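# Place a blue sponge flat on the shelf's top tier

## Task

Get one blue sponge lying flat on the shelf's upper level, without shifting the shelf, while any other sponges on the shelf stay flat and separated from each other; at the end neither gripper may be in contact with any sponge.

## Robot and tools

Robot: two arms, left_arm and right_arm, each with six revolute joints and a two-finger parallel gripper whose fingers move together on one command. In the scene frame the left base sits at (+0.028, +0.365, +0.044) m and the right base at (+0.028, -0.352, +0.027) m; both are almost unrotated and their z points up.

Frames: the scene frame has its origin at table-top height halfway between the nominal bases, +x pointing out over the table, +z up, and left_arm on the +y side (image left/right need not match). Fixed cameras and the table use the scene frame. Everything about a hand (reported position, quat_wxyz, Hand target, offsets, its wrist camera pose) uses that arm's own base frame. On the gripper, fingers extend along its +z and separate along its y. end_effector_position is the point between the pads, roughly 1 cm short of the fingertips. Reported poses can be a few cm wrong, more when reaching far.

execute_actions(actions, cameras): actions is a list of actions; each action is a table of 1 to 15 rows, and each row is applied for one 1/30 s step. If fewer than 15 rows are given, the final row repeats to fill 15 steps. A row is always 14 numbers in [-1, 1]: left_arm dx, dy, dz, rx, ry, rz, opening, then right_arm the same seven. The six pose numbers are an offset, in that arm's base axes, from its Hand target as it was when the action began; every row in the action is measured from that same start, but the next action starts from the new Hand target, so repeating an offset keeps moving. Scale: 1.0 = 0.6 m for dx, dy, dz and 180 degrees for rotation; rx, ry, rz form one rotation vector, turning about the Hand target point. A translation longer than 1.0 may be shortened along its direction. All six zeros means hold the Hand target. opening is absolute, not an offset: +1 = fully open (0.094 m), -1 = closed. A 0 there is a real command (half open), so to keep a gripper as it is, resend its present value (see Tool commands). An empty actions list just reports state and images. cameras selects images: omitted/null/["all"] gives all, [] none.

move(target, speed, blend, opening_speed, blocking, cameras): target is one 14-number row, laid out as above, or a list of up to 15 such rows. Every row is an offset from the Hand targets at the move's start, not from the previous row. The gripper follows a straight line to each, rotating the short way, with no obstacle avoidance and no regard for the other arm; both arms' paths finish together, take at least 0.5 s and are cut off at 10 s. speed is top path speed in m/s (0.002 to 2.9, default 0.25; rotation up to twice that in rad/s), one value or one per target. blend in metres rounds corners between listed targets. opening_speed (at least 0.2, units per second on the -1..1 scale) ramps the fingers; use a low value to close on a soft sponge. blocking=false returns after about 0.5 s while the move continues. The result adds a move: line: done (within 10 mm and 2 degrees, at rest), off_target, moving, held or fault, plus limits such as paced (pose clipped) or held (steps withheld). done does not prove there is no contact.

wait(seconds 0 to 10) lets the scene run holding commands. stop brakes a running move. zoom_image(camera, region [x0, y0, x1, y1] in pixels, at most 504 x 504) enlarges part of the latest image of cam_head_left, cam_head_right, cam_left_wrist or cam_right_wrist (all 896x504). read_manual(section="licences") only returns licence text. finished_scene(scene, integer 1 to 3) ends the current scene irreversibly; check success first.

Result lines: end_effector_position (m) and end_effector_quat_wxyz per arm; Hand target (the last commanded pose after clipping, the base for next offsets); Tool commands; grip_measured (opening on the -1..1 scale, reads a bit wide when empty); Joint positions (the final value is finger opening in metres); Joint velocities, marked within noise when still; joint torques (include gravity, have offsets and noise; joints 1 to 3 wrap at ±28 N m); and for execute_actions, sampled end_effector_position values.

Control behaviour: each step the commanded orientation is clipped to within 40 degrees of the current one, so large turns need several actions. Friction and play often leave the hand a centimetre or more from the Hand target; waiting does not fix it, a new command (even zeros) does, and if still short send the remaining gap as an offset. An arm blocked by an object keeps pushing until commanded back past its gripper. Faster motion means harder impacts and more lag.

Gripping: close slowly on the sponge; past first contact the grip quickly reaches full force (around 50 to 64 N per pad) and crushes soft items. To release, command an opening well above grip_measured.

Avoid: knocking the shelf or sponges, dropping or releasing a moving sponge, anything leaving the table, fast impacts, hard pushes, and arm-to-arm contact (the clearance check does not guard gripper-to-gripper contact). Do not route a hand close past its own base; go around it. Long pushing, holding or full stretch heats motors: MOTOR HOT appears at 75 °C, at 90 °C the arm folds and stops working, at 100 °C it collapses.

Each tool is called after "Emit:" as name(argument=value, ...), one argument or row to a line, values as JSON.

## Session

Emit:
execute_actions(
  actions=[],
)

Scene clock: 0.00 s.
left_arm: end_effector_position=(+0.3102, -0.1452, +0.3743) grip_measured=+1.000 end_effector_quat_wxyz=(+0.489, +0.133, +0.768, -0.392) | right_arm: end_effector_position=(+0.3785, +0.1166, +0.4235) grip_measured=+1.000 end_effector_quat_wxyz=(+0.661, -0.108, +0.741, -0.040)
Joint positions: left_arm=[-0.08 1.058 1.159 -0.397 0.745 -0.301 0.094] | right_arm=[0.462 1.188 1.318 -0.262 0.375 -0.157 0.094]
Joint velocities: within noise
Joint torques (N m): no reading
Motor temperatures (°C): left_arm=[26 28 31 25 24 27 28] | right_arm=[28 32 27 27 27 28 28]
Heat: left arm: 31 °C; right arm: 32 °C.
Hand target: left_arm +0.3047, -0.1459, +0.3923; +0.510, +0.148, +0.752, -0.391 | right_arm +0.3731, +0.1127, +0.4403; +0.677, -0.096, +0.729, -0.035
Tool commands: left_gripper/opening=+1.0 right_gripper/opening=+1.0

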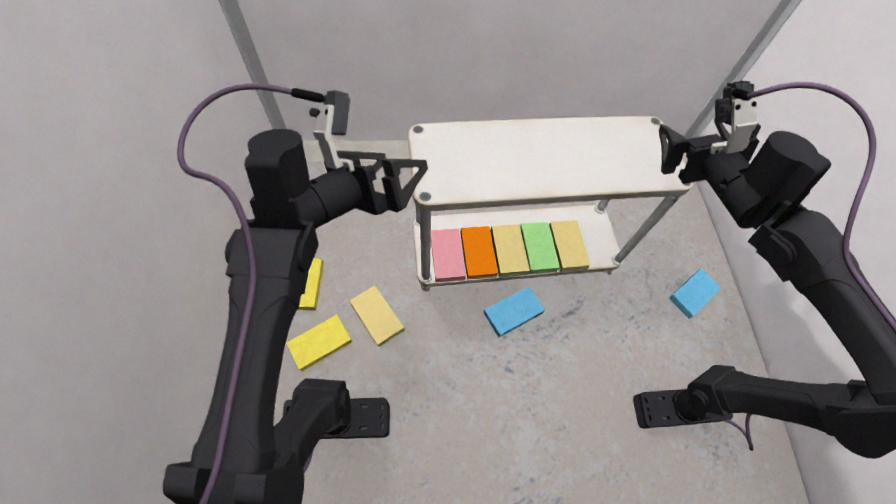

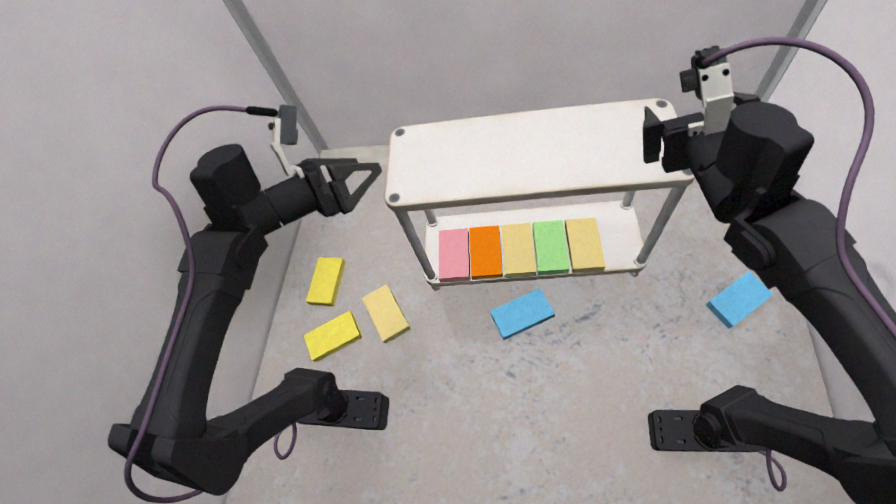

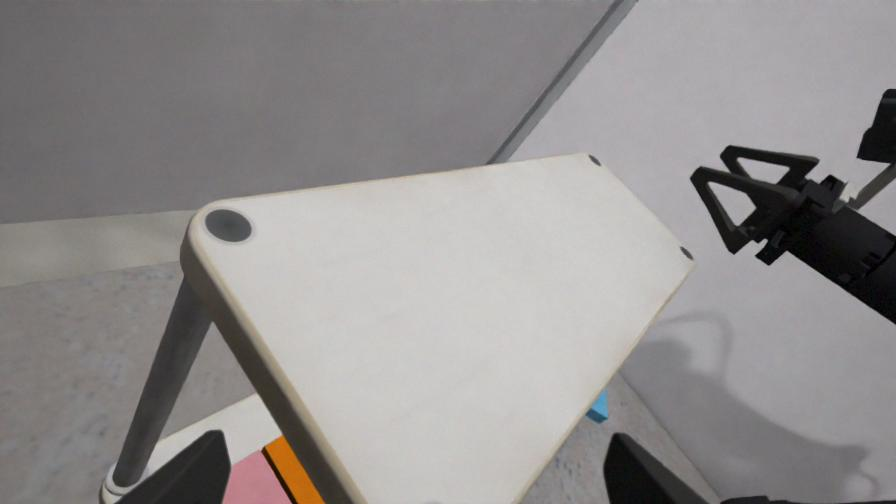

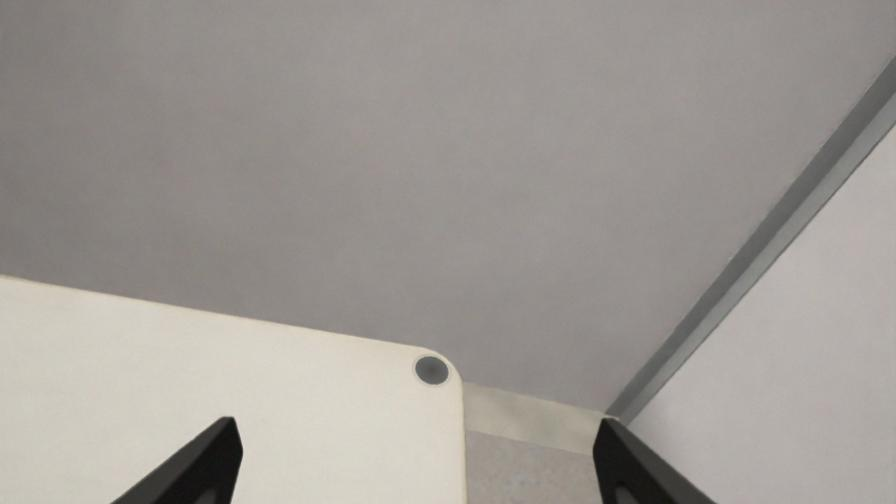

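Emit:
zoom_image(
  camera="cam_head_left",
  region=[392, 100, 742, 344],
)

Emit:
zoom_image(
  camera="cam_head_right",
  region=[372, 90, 792, 354],
)

Scaled by 1.440 from the camera's 896x504 image, which has a finer 1280x720 frame.

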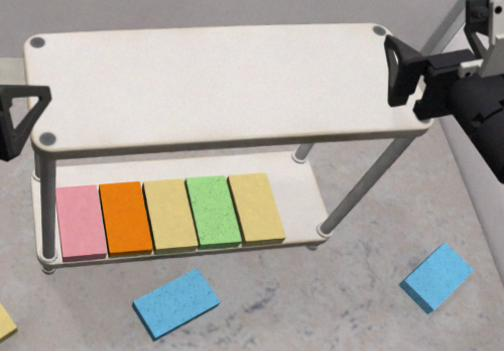

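Scaled by 1.200 from the camera's 896x504 image, which has a finer 1280x720 frame.

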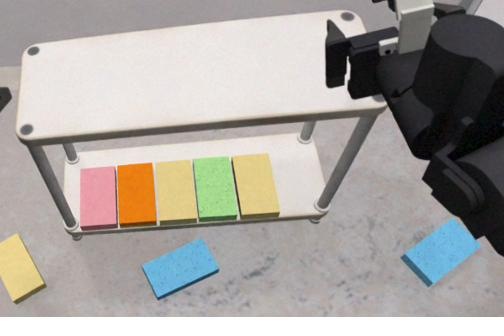

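Emit:
zoom_image(
  camera="cam_head_left",
  region=[260, 260, 560, 480],
)

Emit:
zoom_image(
  camera="cam_head_left",
  region=[560, 240, 860, 460],
)

Scaled by 1.680 from the camera's 896x504 image, which has a finer 1280x720 frame.

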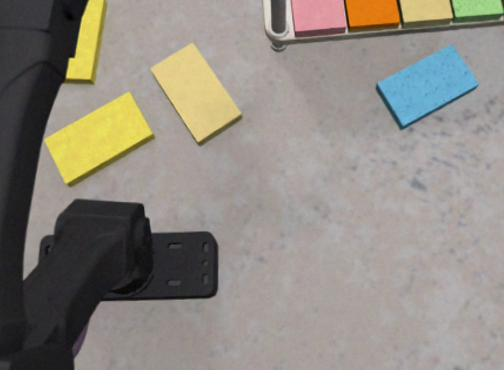

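Scaled by 1.680 from the camera's 896x504 image, which has a finer 1280x720 frame.

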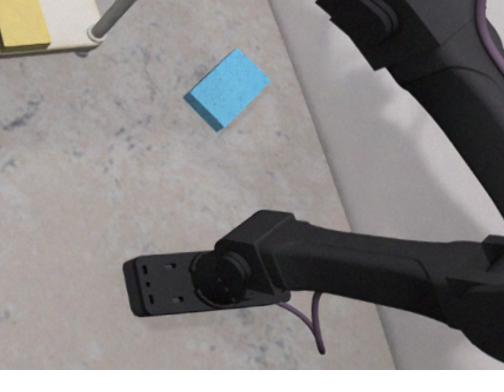

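Emit:
zoom_image(
  camera="cam_head_left",
  region=[470, 270, 560, 350],
)

Emit:
zoom_image(
  camera="cam_head_right",
  region=[470, 270, 570, 350],
)

Scaled by 5.600 from the camera's 896x504 image, which has a finer 1280x720 frame.

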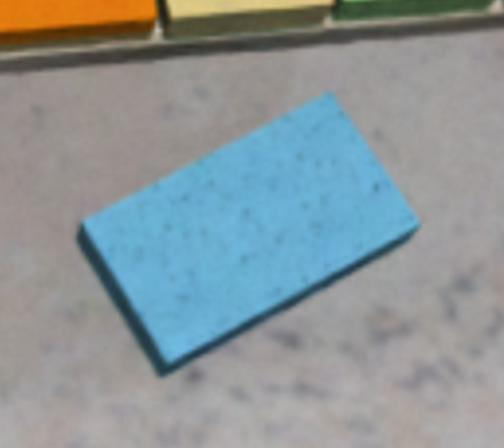

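Scaled by 5.040 from the camera's 896x504 image, which has a finer 1280x720 frame.

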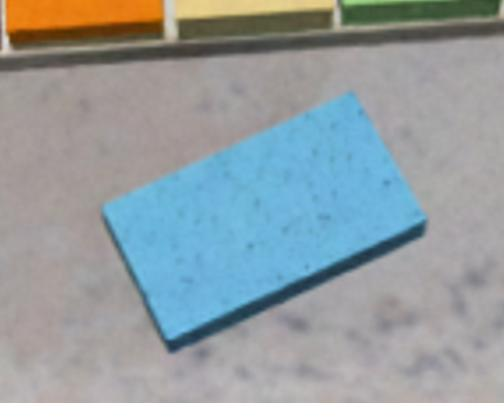

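Emit:
move(
  target=[
    [-0.1928, -0.2068, -0.0538, 0.2334, -0.0025, -0.1465, 1.0, 0, 0, 0, 0, 0, 0, 1.0],
    [-0.2015, -0.2512, -0.5885, 0.2334, -0.0025, -0.1465, 1.0, 0, 0, 0, 0, 0, 0, 1.0],
  ],
  speed=0.25,
  blend=[0.04, 0],
)

Scene clock: 21.90 s.
left_arm: end_effector_position=(+0.1839, -0.2903, +0.0352) grip_measured=+1.000 end_effector_quat_wxyz=(+0.308, +0.488, +0.794, -0.191) | right_arm: end_effector_position=(+0.3785, +0.1166, +0.4235) grip_measured=+1.000 end_effector_quat_wxyz=(+0.661, -0.108, +0.741, -0.040)
Joint positions: left_arm=[-0.958 1.431 0.496 0.1 0.099 0.105 0.094] | right_arm=[0.462 1.188 1.318 -0.262 0.375 -0.157 0.094]
Joint velocities: within noise
Joint torques (N m): left_arm=[-0.5 -2.99 3.51 1.86 -0.06 -0.09] | right_arm=[-0.1 -4.49 6.74 2.2 -0.01 0.01]
Motor temperatures (°C): left_arm=[26 28 34 28 24 27 28] | right_arm=[28 33 28 34 27 28 28]
Heat: left arm: 34 °C; right arm: 34 °C.
Hand target: left_arm +0.1838, -0.2966, +0.0392; +0.326, +0.485, +0.786, -0.201 | right_arm +0.3731, +0.1127, +0.4403; +0.677, -0.096, +0.729, -0.035
Off the commanded pose: left_arm 0.007 m, 3 deg | right_arm 0.018 m, 3 deg.
move: off_target (left_arm, right_arm)

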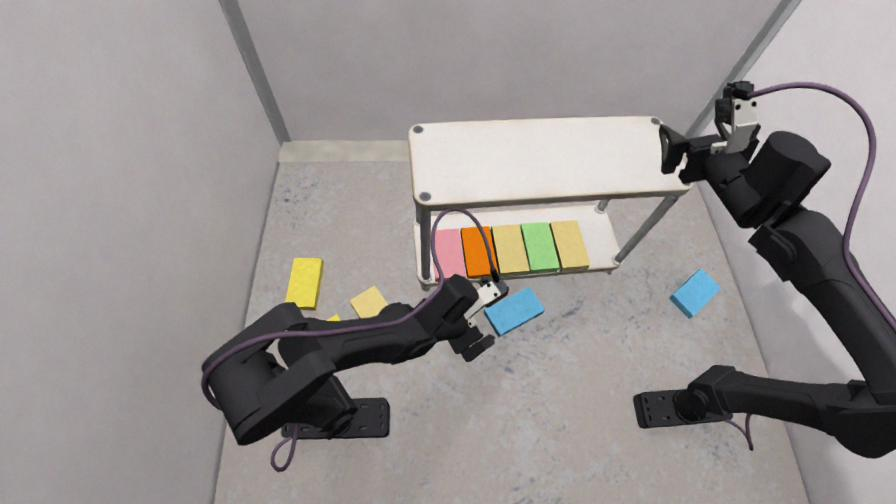

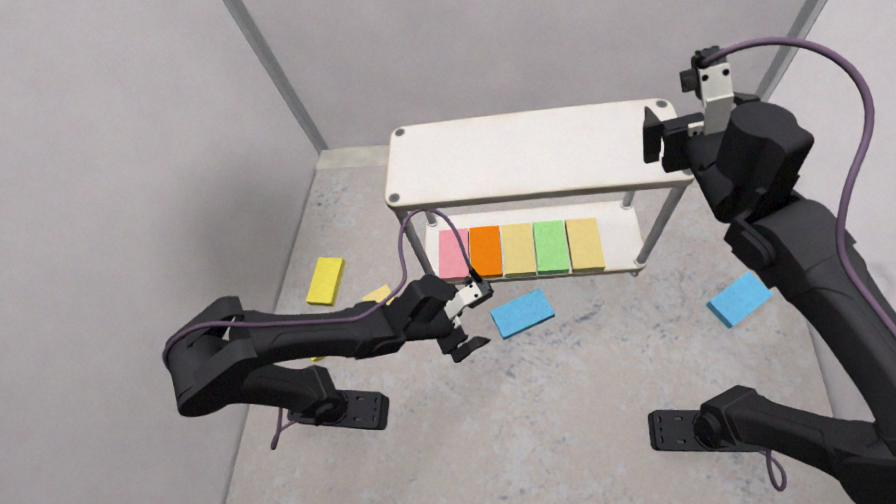

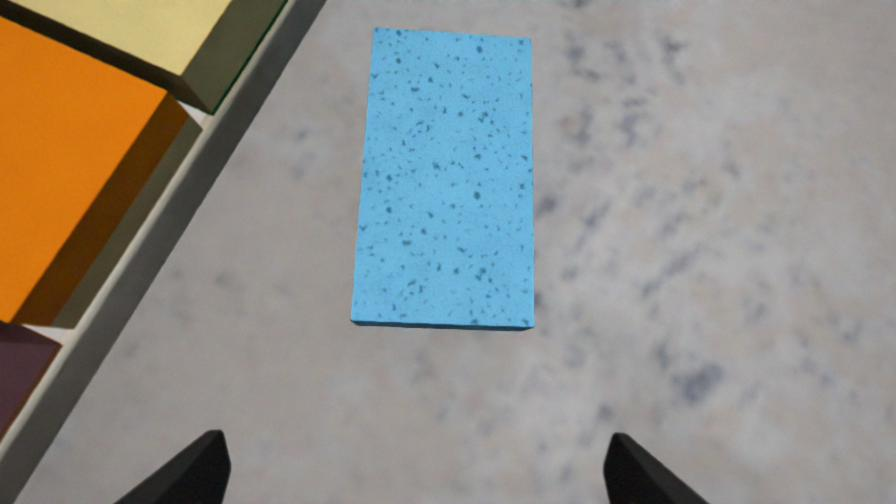

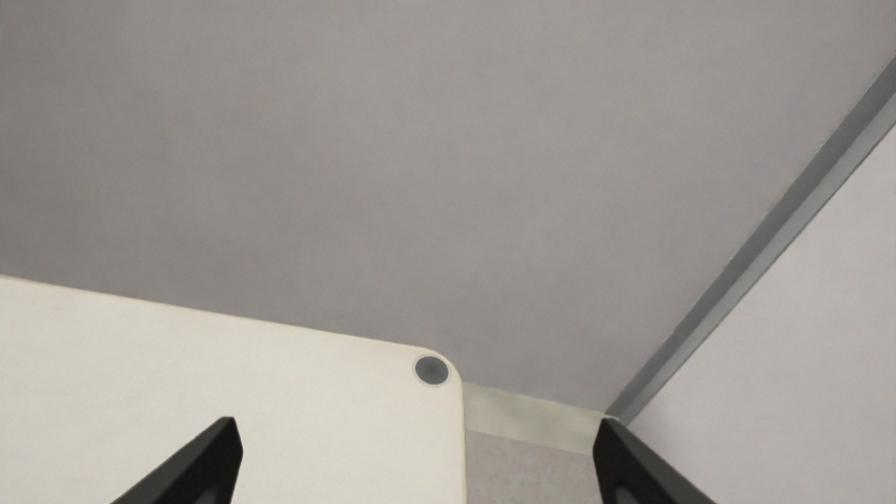

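Emit:
move(
  target=[0.0163, -0.0665, -0.05, 0, 0, -0.0056, 1.0, 0, 0, 0, 0, 0, 0, 1.0],
  speed=0.12,
  cameras=["cam_left_wrist", "cam_head_left"],
)

Scene clock: 27.50 s.
left_arm: end_effector_position=(+0.1812, -0.3100, -0.0126) grip_measured=+1.000 end_effector_quat_wxyz=(+0.283, +0.499, +0.798, -0.182) | right_arm: end_effector_position=(+0.3785, +0.1166, +0.4235) grip_measured=+1.000 end_effector_quat_wxyz=(+0.661, -0.108, +0.741, -0.040)
Joint positions: left_arm=[-1.005 1.685 0.522 0.275 0.079 0.084 0.094] | right_arm=[0.462 1.188 1.318 -0.262 0.375 -0.157 0.094]
Joint velocities: within noise
Joint torques (N m): left_arm=[-0.39 -4.15 7.23 1.79 -0.06 -0.07] | right_arm=[-0.09 -4.51 6.74 2.2 -0.01 0.01]
Motor temperatures (°C): left_arm=[26 28 33 29 24 27 28] | right_arm=[28 33 28 35 27 28 28]
Heat: left arm: 33 °C; right arm: 35 °C.
Hand target: left_arm +0.1935, -0.3365, +0.0092; +0.324, +0.492, +0.782, -0.204 | right_arm +0.3731, +0.1127, +0.4403; +0.677, -0.096, +0.729, -0.035
Off the commanded pose: left_arm 0.036 m, 6 deg | right_arm 0.018 m, 3 deg.
move: off_target (left_arm, right_arm)
Images, in order (width x height): cam_head_left 896x504, cam_left_wrist 896x504.

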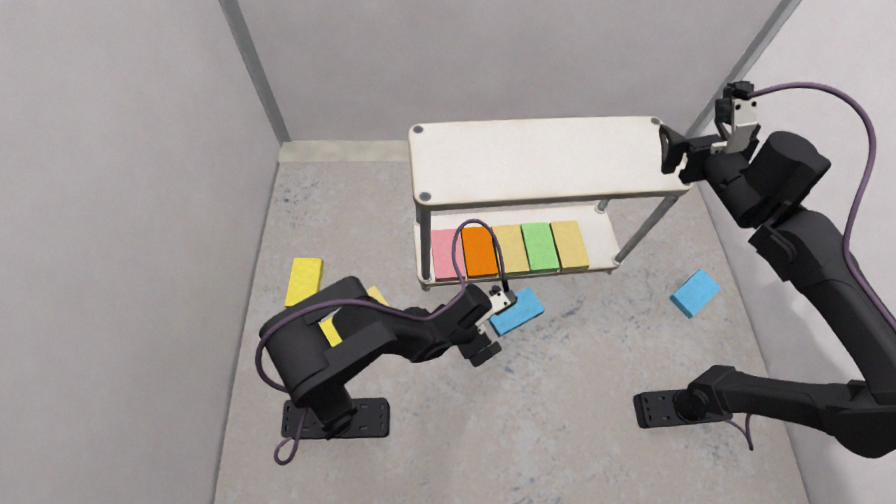

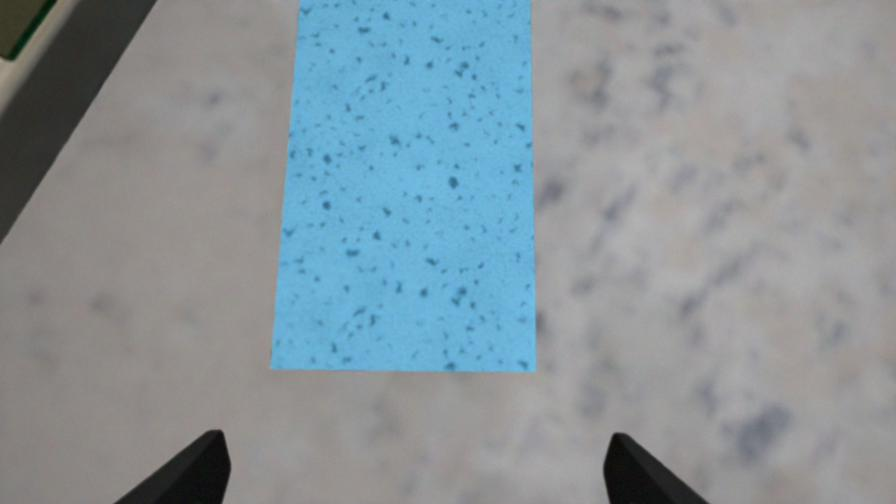

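Emit:
zoom_image(
  camera="cam_head_left",
  region=[430, 260, 570, 380],
)

Emit:
zoom_image(
  camera="cam_left_wrist",
  region=[0, 252, 504, 504],
)

Emit:
zoom_image(
  camera="cam_left_wrist",
  region=[392, 252, 896, 504],
)

Scaled by 3.600 from the camera's 896x504 image, which has a finer 1280x720 frame.

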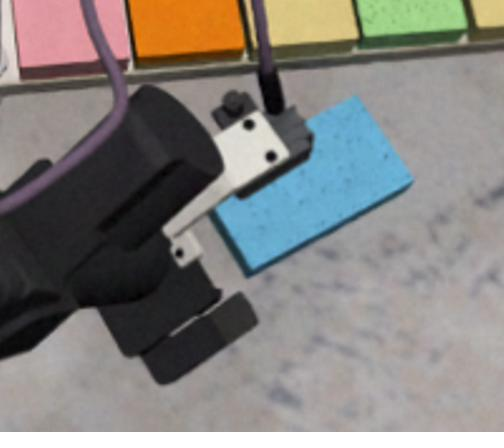

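Scaled by 1.000.

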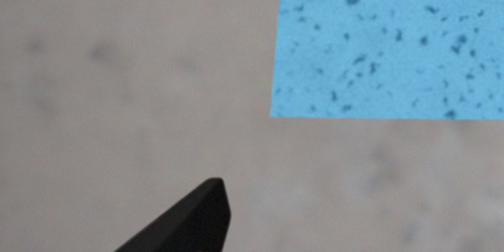

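Scaled by 1.000.

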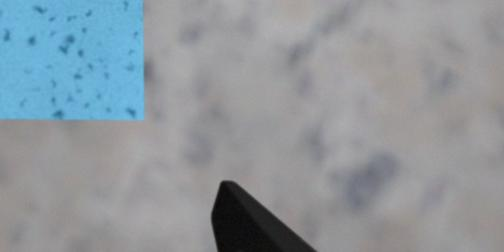

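Emit:
move(
  target=[0.0485, -0.0872, 0.0, -0.025, -0.0121, 0, 1.0, 0, 0, 0, 0, 0, 0, 1.0],
  speed=0.1,
  cameras=["cam_left_wrist", "cam_head_left"],
)

Scene clock: 31.37 s.
left_arm: end_effector_position=(+0.2123, -0.3624, -0.0139) grip_measured=+1.000 end_effector_quat_wxyz=(+0.318, +0.491, +0.786, -0.202) | right_arm: end_effector_position=(+0.3785, +0.1166, +0.4235) grip_measured=+1.000 end_effector_quat_wxyz=(+0.661, -0.108, +0.741, -0.040)
Joint positions: left_arm=[-1.01 1.883 0.691 0.39 0.079 0.075 0.094] | right_arm=[0.462 1.188 1.318 -0.262 0.375 -0.157 0.094]
Joint velocities: within noise
Joint torques (N m): left_arm=[-0.49 -5.53 7.13 1.9 -0.04 -0.09] | right_arm=[-0.1 -4.51 6.75 2.2 -0.01 0.01]
Motor temperatures (°C): left_arm=[26 28 33 29 24 27 28] | right_arm=[28 33 28 35 27 28 28]
Heat: left arm: 33 °C; right arm: 35 °C.
Hand target: left_arm +0.2226, -0.3888, +0.0092; +0.358, +0.482, +0.767, -0.225 | right_arm +0.3731, +0.1127, +0.4403; +0.677, -0.096, +0.729, -0.035
Off the commanded pose: left_arm 0.037 m, 6 deg | right_arm 0.018 m, 3 deg.
move: off_target (left_arm, right_arm)
Images, in order (width x height): cam_head_left 896x504, cam_left_wrist 896x504.

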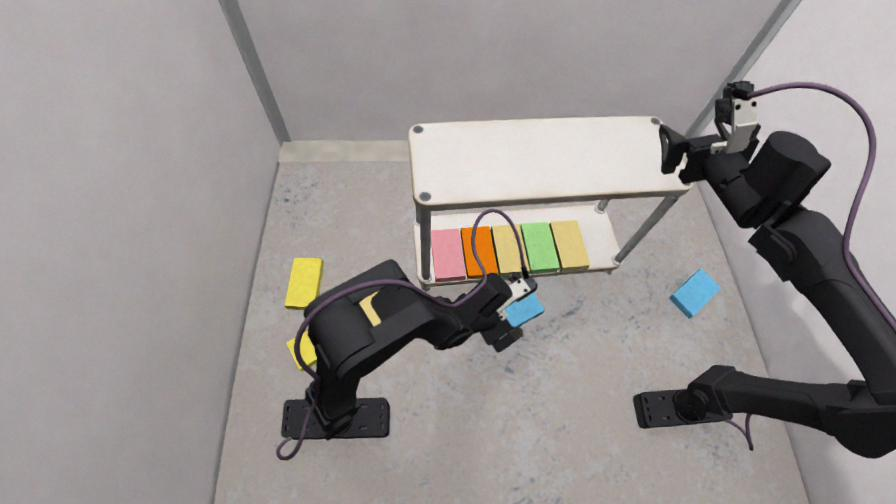

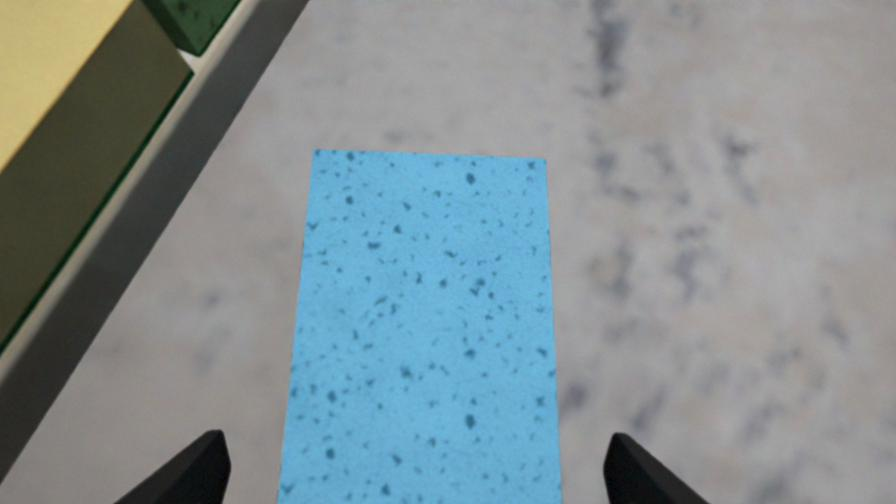

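Emit:
move(
  target=[0.0, 0.0, -0.0167, 0, 0, 0, 1.0, 0, 0, 0, 0, 0, 0, 1.0],
  speed=0.05,
  cameras=["cam_left_wrist", "cam_head_left", "cam_head_right"],
)

Scene clock: 35.10 s.
left_arm: end_effector_position=(+0.2138, -0.3649, -0.0213) grip_measured=+1.000 end_effector_quat_wxyz=(+0.321, +0.490, +0.784, -0.203) | right_arm: end_effector_position=(+0.3785, +0.1166, +0.4235) grip_measured=+1.000 end_effector_quat_wxyz=(+0.661, -0.108, +0.741, -0.040)
Joint positions: left_arm=[-1.01 1.922 0.691 0.436 0.079 0.075 0.094] | right_arm=[0.462 1.188 1.318 -0.262 0.375 -0.157 0.094]
Joint velocities: within noise
Joint torques (N m): left_arm=[-0.44 -5.72 6.43 1.91 -0.06 -0.07] | right_arm=[-0.09 -4.51 6.75 2.2 -0.01 0.02]
Motor temperatures (°C): left_arm=[26 29 33 30 24 27 28] | right_arm=[28 33 29 36 27 28 28]
Heat: left arm: 33 °C; right arm: 36 °C.
Hand target: left_arm +0.2226, -0.3888, -0.0008; +0.358, +0.482, +0.767, -0.225 | right_arm +0.3731, +0.1127, +0.4403; +0.677, -0.096, +0.729, -0.035
Off the commanded pose: left_arm 0.033 m, 5 deg | right_arm 0.018 m, 3 deg.
move: off_target (left_arm, right_arm)
Images, in order (width x height): cam_head_left 896x504, cam_head_right 896x504, cam_left_wrist 896x504.

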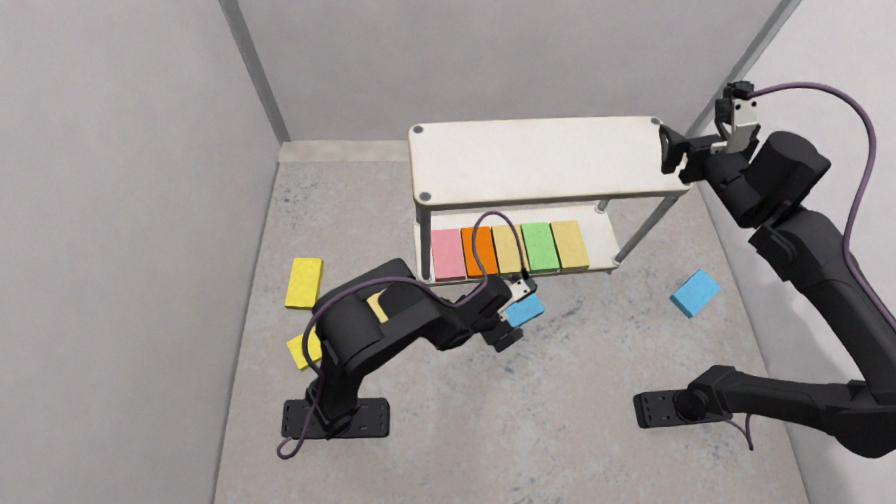

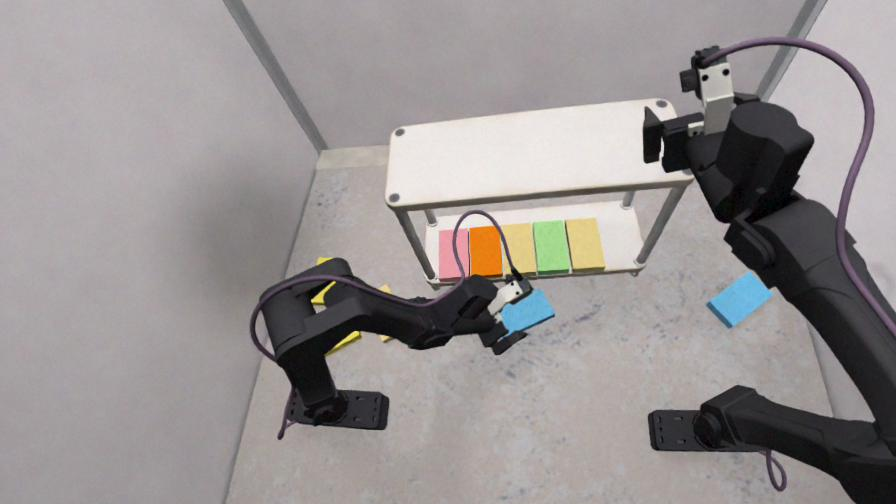

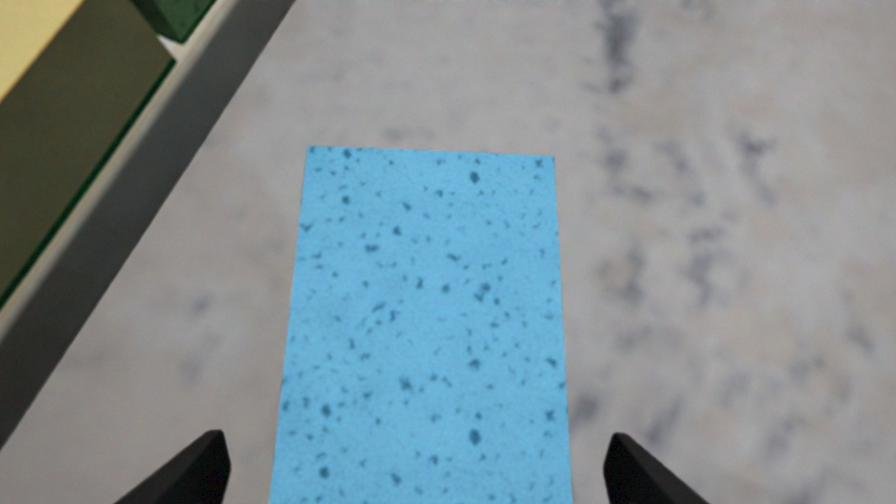

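Emit:
zoom_image(
  camera="cam_head_left",
  region=[650, 250, 740, 330],
)

Emit:
zoom_image(
  camera="cam_head_right",
  region=[470, 270, 570, 360],
)

Scaled by 5.600 from the camera's 896x504 image, which has a finer 1280x720 frame.

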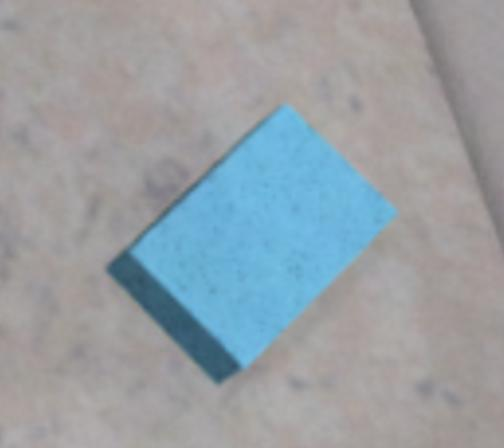

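Scaled by 5.040 from the camera's 896x504 image, which has a finer 1280x720 frame.

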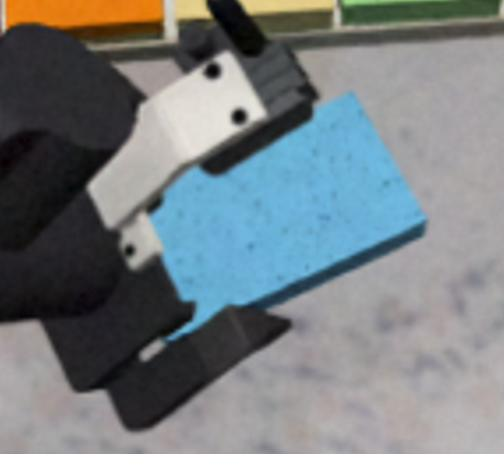

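Emit:
move(
  target=[0, 0, 0, 0, 0, 0, 0.3, 0, 0, 0, 0, 0, 0, 1.0],
  opening_speed=0.4,
  cameras=["cam_left_wrist", "cam_head_right"],
)

Scene clock: 39.10 s.
left_arm: end_effector_position=(+0.2143, -0.3656, -0.0205) grip_measured=+0.335 end_effector_quat_wxyz=(+0.323, +0.489, +0.784, -0.204) | right_arm: end_effector_position=(+0.3785, +0.1166, +0.4235) grip_measured=+1.000 end_effector_quat_wxyz=(+0.661, -0.108, +0.741, -0.040)
Joint positions: left_arm=[-1.01 1.922 0.691 0.441 0.079 0.073 0.063] | right_arm=[0.462 1.188 1.318 -0.262 0.375 -0.157 0.094]
Joint velocities: within noise
Joint torques (N m): left_arm=[-0.44 -5.6 6.49 1.88 -0.04 -0.08] | right_arm=[-0.1 -4.51 6.75 2.2 -0.01 0.02]
Motor temperatures (°C): left_arm=[26 29 33 30 24 27 28] | right_arm=[28 33 29 36 27 28 28]
Heat: left arm: 33 °C; right arm: 36 °C.
Hand target: left_arm +0.2226, -0.3888, -0.0008; +0.358, +0.482, +0.767, -0.225 | right_arm +0.3731, +0.1127, +0.4403; +0.677, -0.096, +0.729, -0.035
Off the commanded pose: left_arm 0.032 m, 5 deg | right_arm 0.018 m, 3 deg.
move: off_target (left_arm, right_arm)
Images, in order (width x height): cam_head_right 896x504, cam_left_wrist 896x504.

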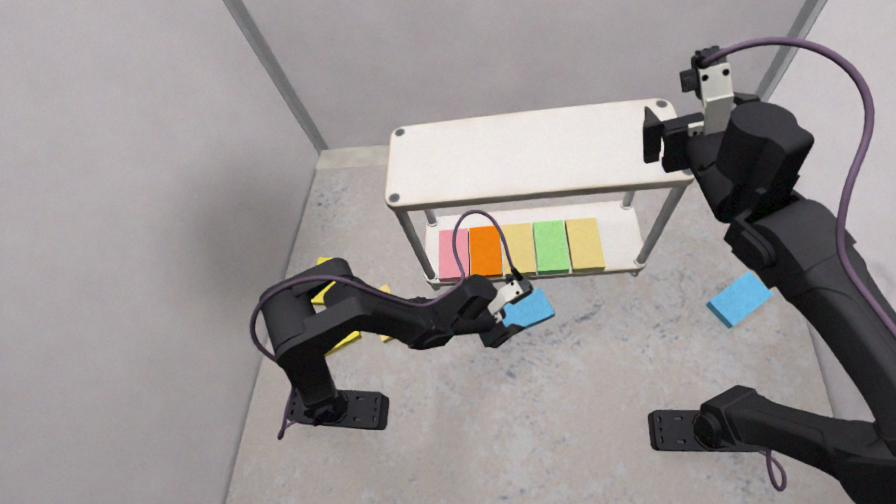

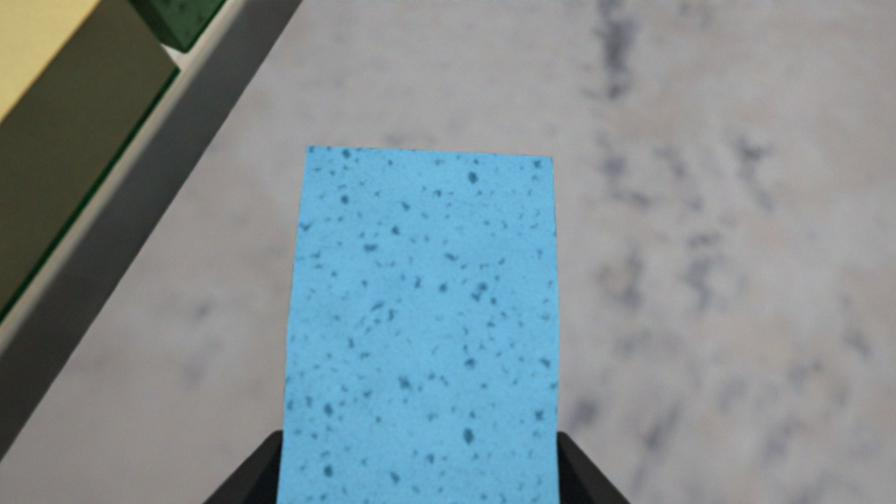

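Emit:
move(
  target=[0, 0, 0, 0, 0, 0, 0.22, 0, 0, 0, 0, 0, 0, 1.0],
  opening_speed=0.3,
  cameras=["cam_left_wrist"],
)

Scene clock: 40.33 s.
left_arm: end_effector_position=(+0.2143, -0.3656, -0.0205) grip_measured=+0.331 end_effector_quat_wxyz=(+0.323, +0.489, +0.784, -0.204) | right_arm: end_effector_position=(+0.3785, +0.1166, +0.4235) grip_measured=+1.000 end_effector_quat_wxyz=(+0.661, -0.108, +0.741, -0.040)
Joint positions: left_arm=[-1.01 1.922 0.691 0.441 0.079 0.073 0.063] | right_arm=[0.462 1.188 1.318 -0.262 0.375 -0.157 0.094]
Joint velocities: within noise
Joint torques (N m): left_arm=[-0.49 -5.68 6.49 1.87 -0.03 -0.08] | right_arm=[-0.1 -4.49 6.75 2.2 -0.01 0.01]
Motor temperatures (°C): left_arm=[26 29 33 30 24 27 28] | right_arm=[28 33 29 36 27 28 28]
Heat: left arm: 33 °C; right arm: 36 °C.
Hand target: left_arm +0.2226, -0.3888, -0.0008; +0.358, +0.482, +0.767, -0.225 | right_arm +0.3731, +0.1127, +0.4403; +0.677, -0.096, +0.729, -0.035
Off the commanded pose: left_arm 0.032 m, 5 deg | right_arm 0.018 m, 3 deg.
move: off_target (left_arm, right_arm)
Images, in order (width x height): cam_left_wrist 896x504.

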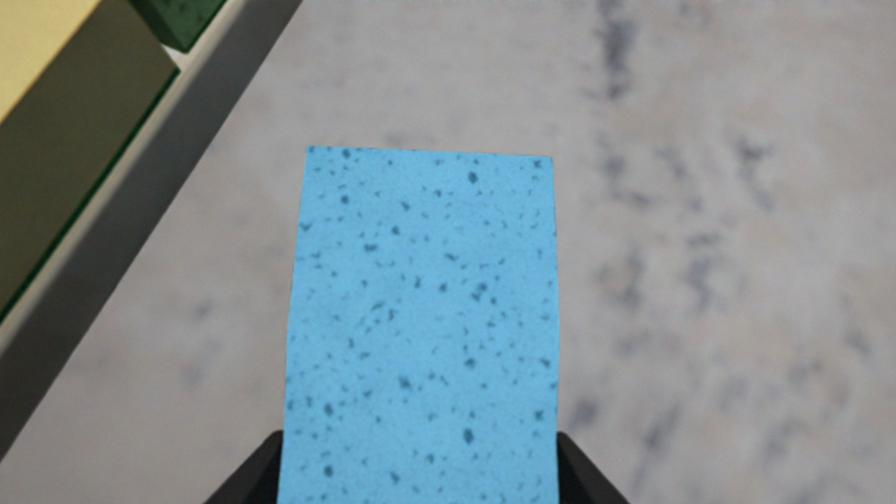

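Emit:
move(
  target=[0, 0, 0.1, 0, 0, 0, 0.22, 0, 0, 0, 0, 0, 0, 1.0],
  speed=0.1,
)

Scene clock: 44.73 s.
left_arm: end_effector_position=(+0.2200, -0.3748, +0.0320) grip_measured=+0.331 end_effector_quat_wxyz=(+0.339, +0.486, +0.777, -0.212) | right_arm: end_effector_position=(+0.3785, +0.1166, +0.4235) grip_measured=+1.000 end_effector_quat_wxyz=(+0.661, -0.108, +0.741, -0.040)
Joint positions: left_arm=[-1.01 1.771 0.759 0.261 0.079 0.073 0.063] | right_arm=[0.462 1.188 1.318 -0.262 0.375 -0.157 0.094]
Joint velocities: within noise
Joint torques (N m): left_arm=[-0.46 -8.27 7.98 1.12 -0.04 -0.08] | right_arm=[-0.09 -4.51 6.74 2.2 -0.01 0.01]
Motor temperatures (°C): left_arm=[26 29 33 30 24 27 28] | right_arm=[28 33 29 37 27 28 28]
Heat: left arm: 33 °C; right arm: 37 °C.
Hand target: left_arm +0.2226, -0.3888, +0.0592; +0.358, +0.482, +0.767, -0.225 | right_arm +0.3731, +0.1127, +0.4403; +0.677, -0.096, +0.729, -0.035
Off the commanded pose: left_arm 0.031 m, 3 deg | right_arm 0.018 m, 3 deg.
move: off_target (left_arm, right_arm)

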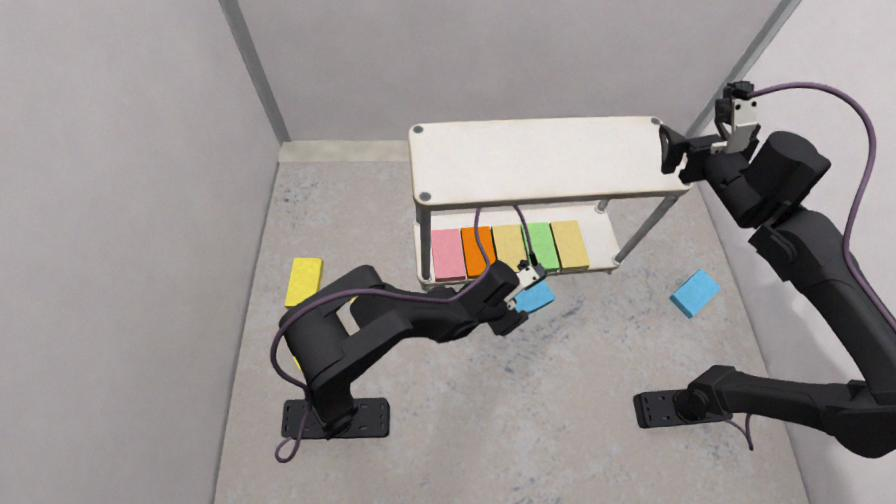

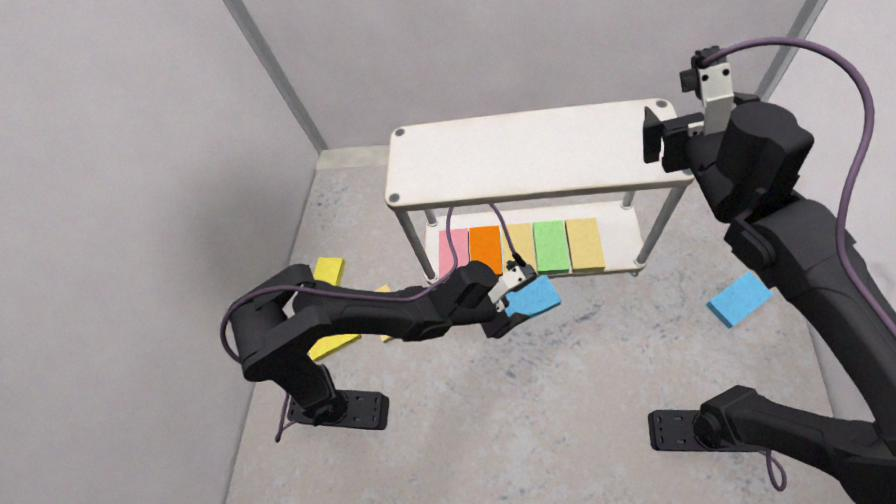

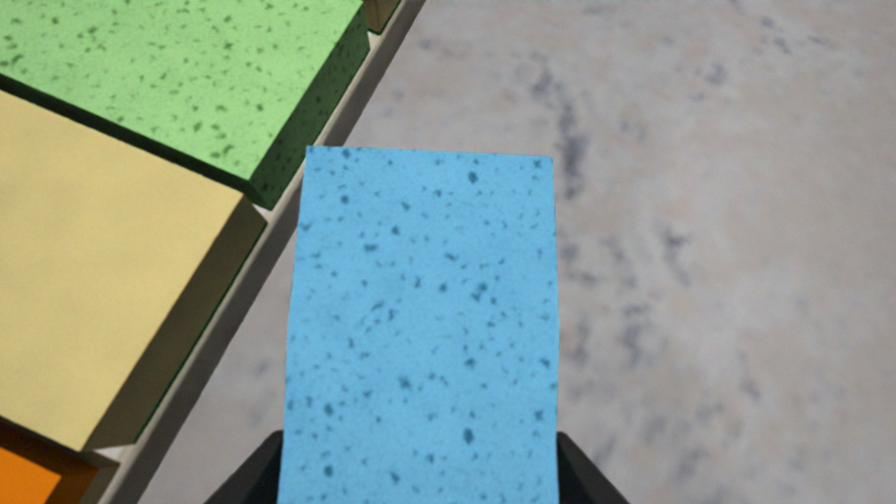

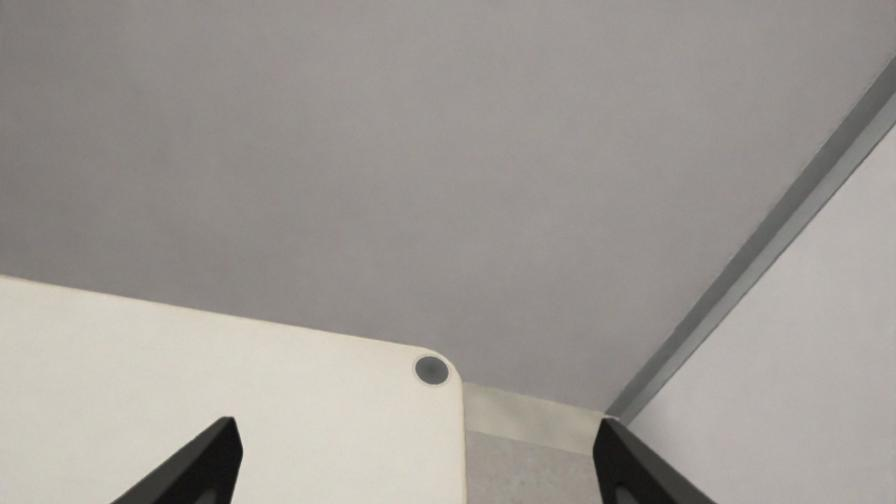

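Emit:
move(
  target=[
    [-0.0877, 0.1313, 0.6013, 0, 0, 0, 0.22, 0, 0, 0, 0, 0, 0, 1.0],
    [0.2528, 0.2615, 0.568, 0, 0, 0.0731, 0.22, 0, 0, 0, 0, 0, 0, 1.0],
  ],
  speed=0.2,
  blend=[0.05, 0],
)

Scene clock: 49.67 s.
left_arm: end_effector_position=(+0.3836, -0.2281, +0.3886) grip_measured=+0.331 end_effector_quat_wxyz=(+0.377, +0.380, +0.827, -0.172) | right_arm: end_effector_position=(+0.3785, +0.1166, +0.4235) grip_measured=+1.000 end_effector_quat_wxyz=(+0.661, -0.108, +0.741, -0.040)
Joint positions: left_arm=[-0.407 1.871 2.446 -1.343 0.335 0.311 0.063] | right_arm=[0.462 1.188 1.318 -0.262 0.375 -0.157 0.094]
Joint velocities: within noise
Joint torques (N m): left_arm=[-0.02 -5.85 7.84 1.1 0.35 0.03] | right_arm=[-0.09 -4.51 6.75 2.2 -0.01 0.01]
Motor temperatures (°C): left_arm=[26 29 34 29 24 27 28] | right_arm=[28 33 29 37 27 28 28]
Heat: left arm: 34 °C; right arm: 37 °C.
Hand target: left_arm +0.3743, -0.2319, +0.4000; +0.382, +0.391, +0.817, -0.183 | right_arm +0.3731, +0.1127, +0.4403; +0.677, -0.096, +0.729, -0.035
Off the commanded pose: left_arm 0.015 m, 2 deg | right_arm 0.018 m, 3 deg.
move: off_target (left_arm, right_arm)

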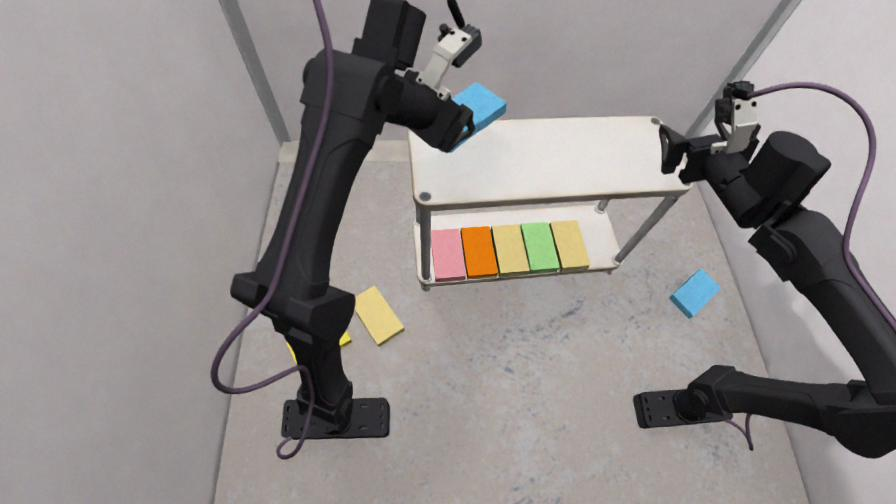

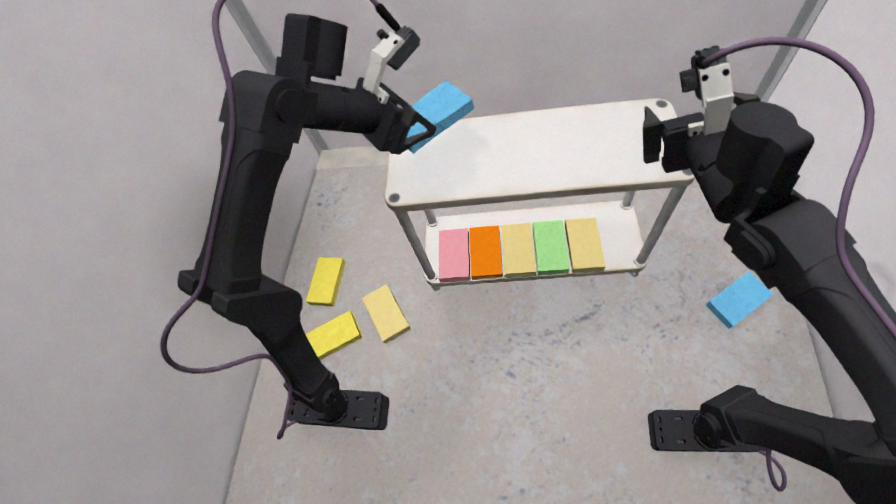

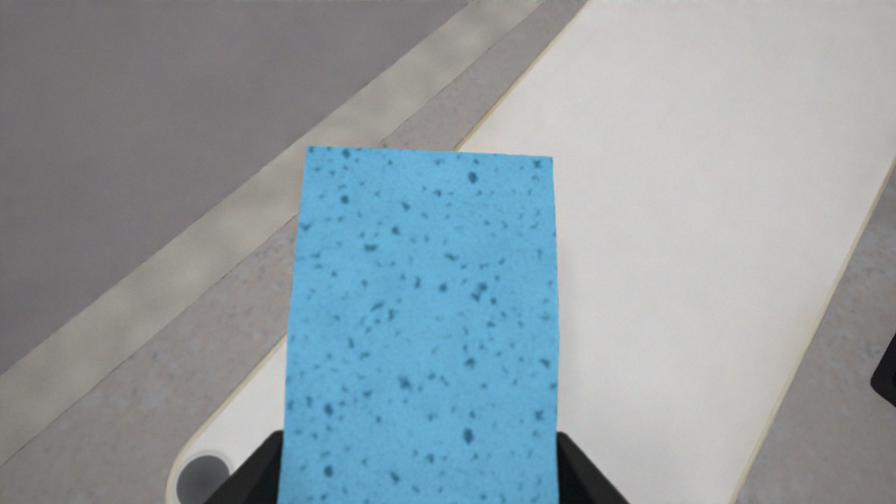

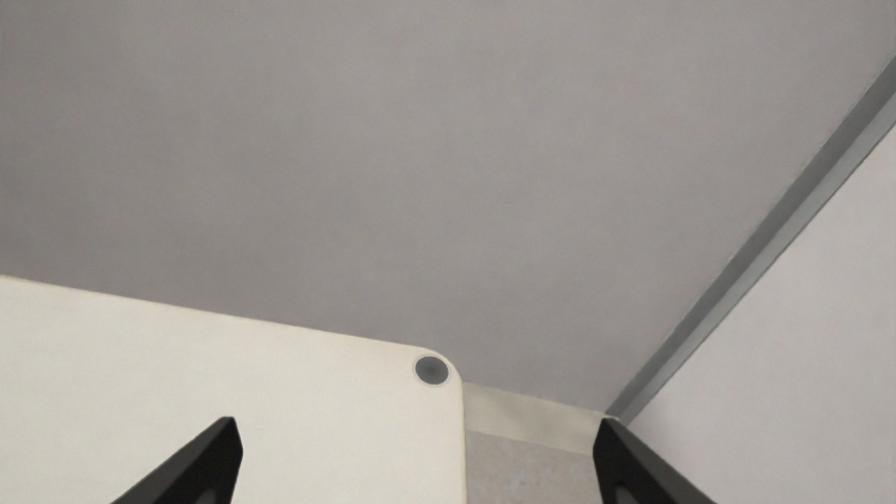

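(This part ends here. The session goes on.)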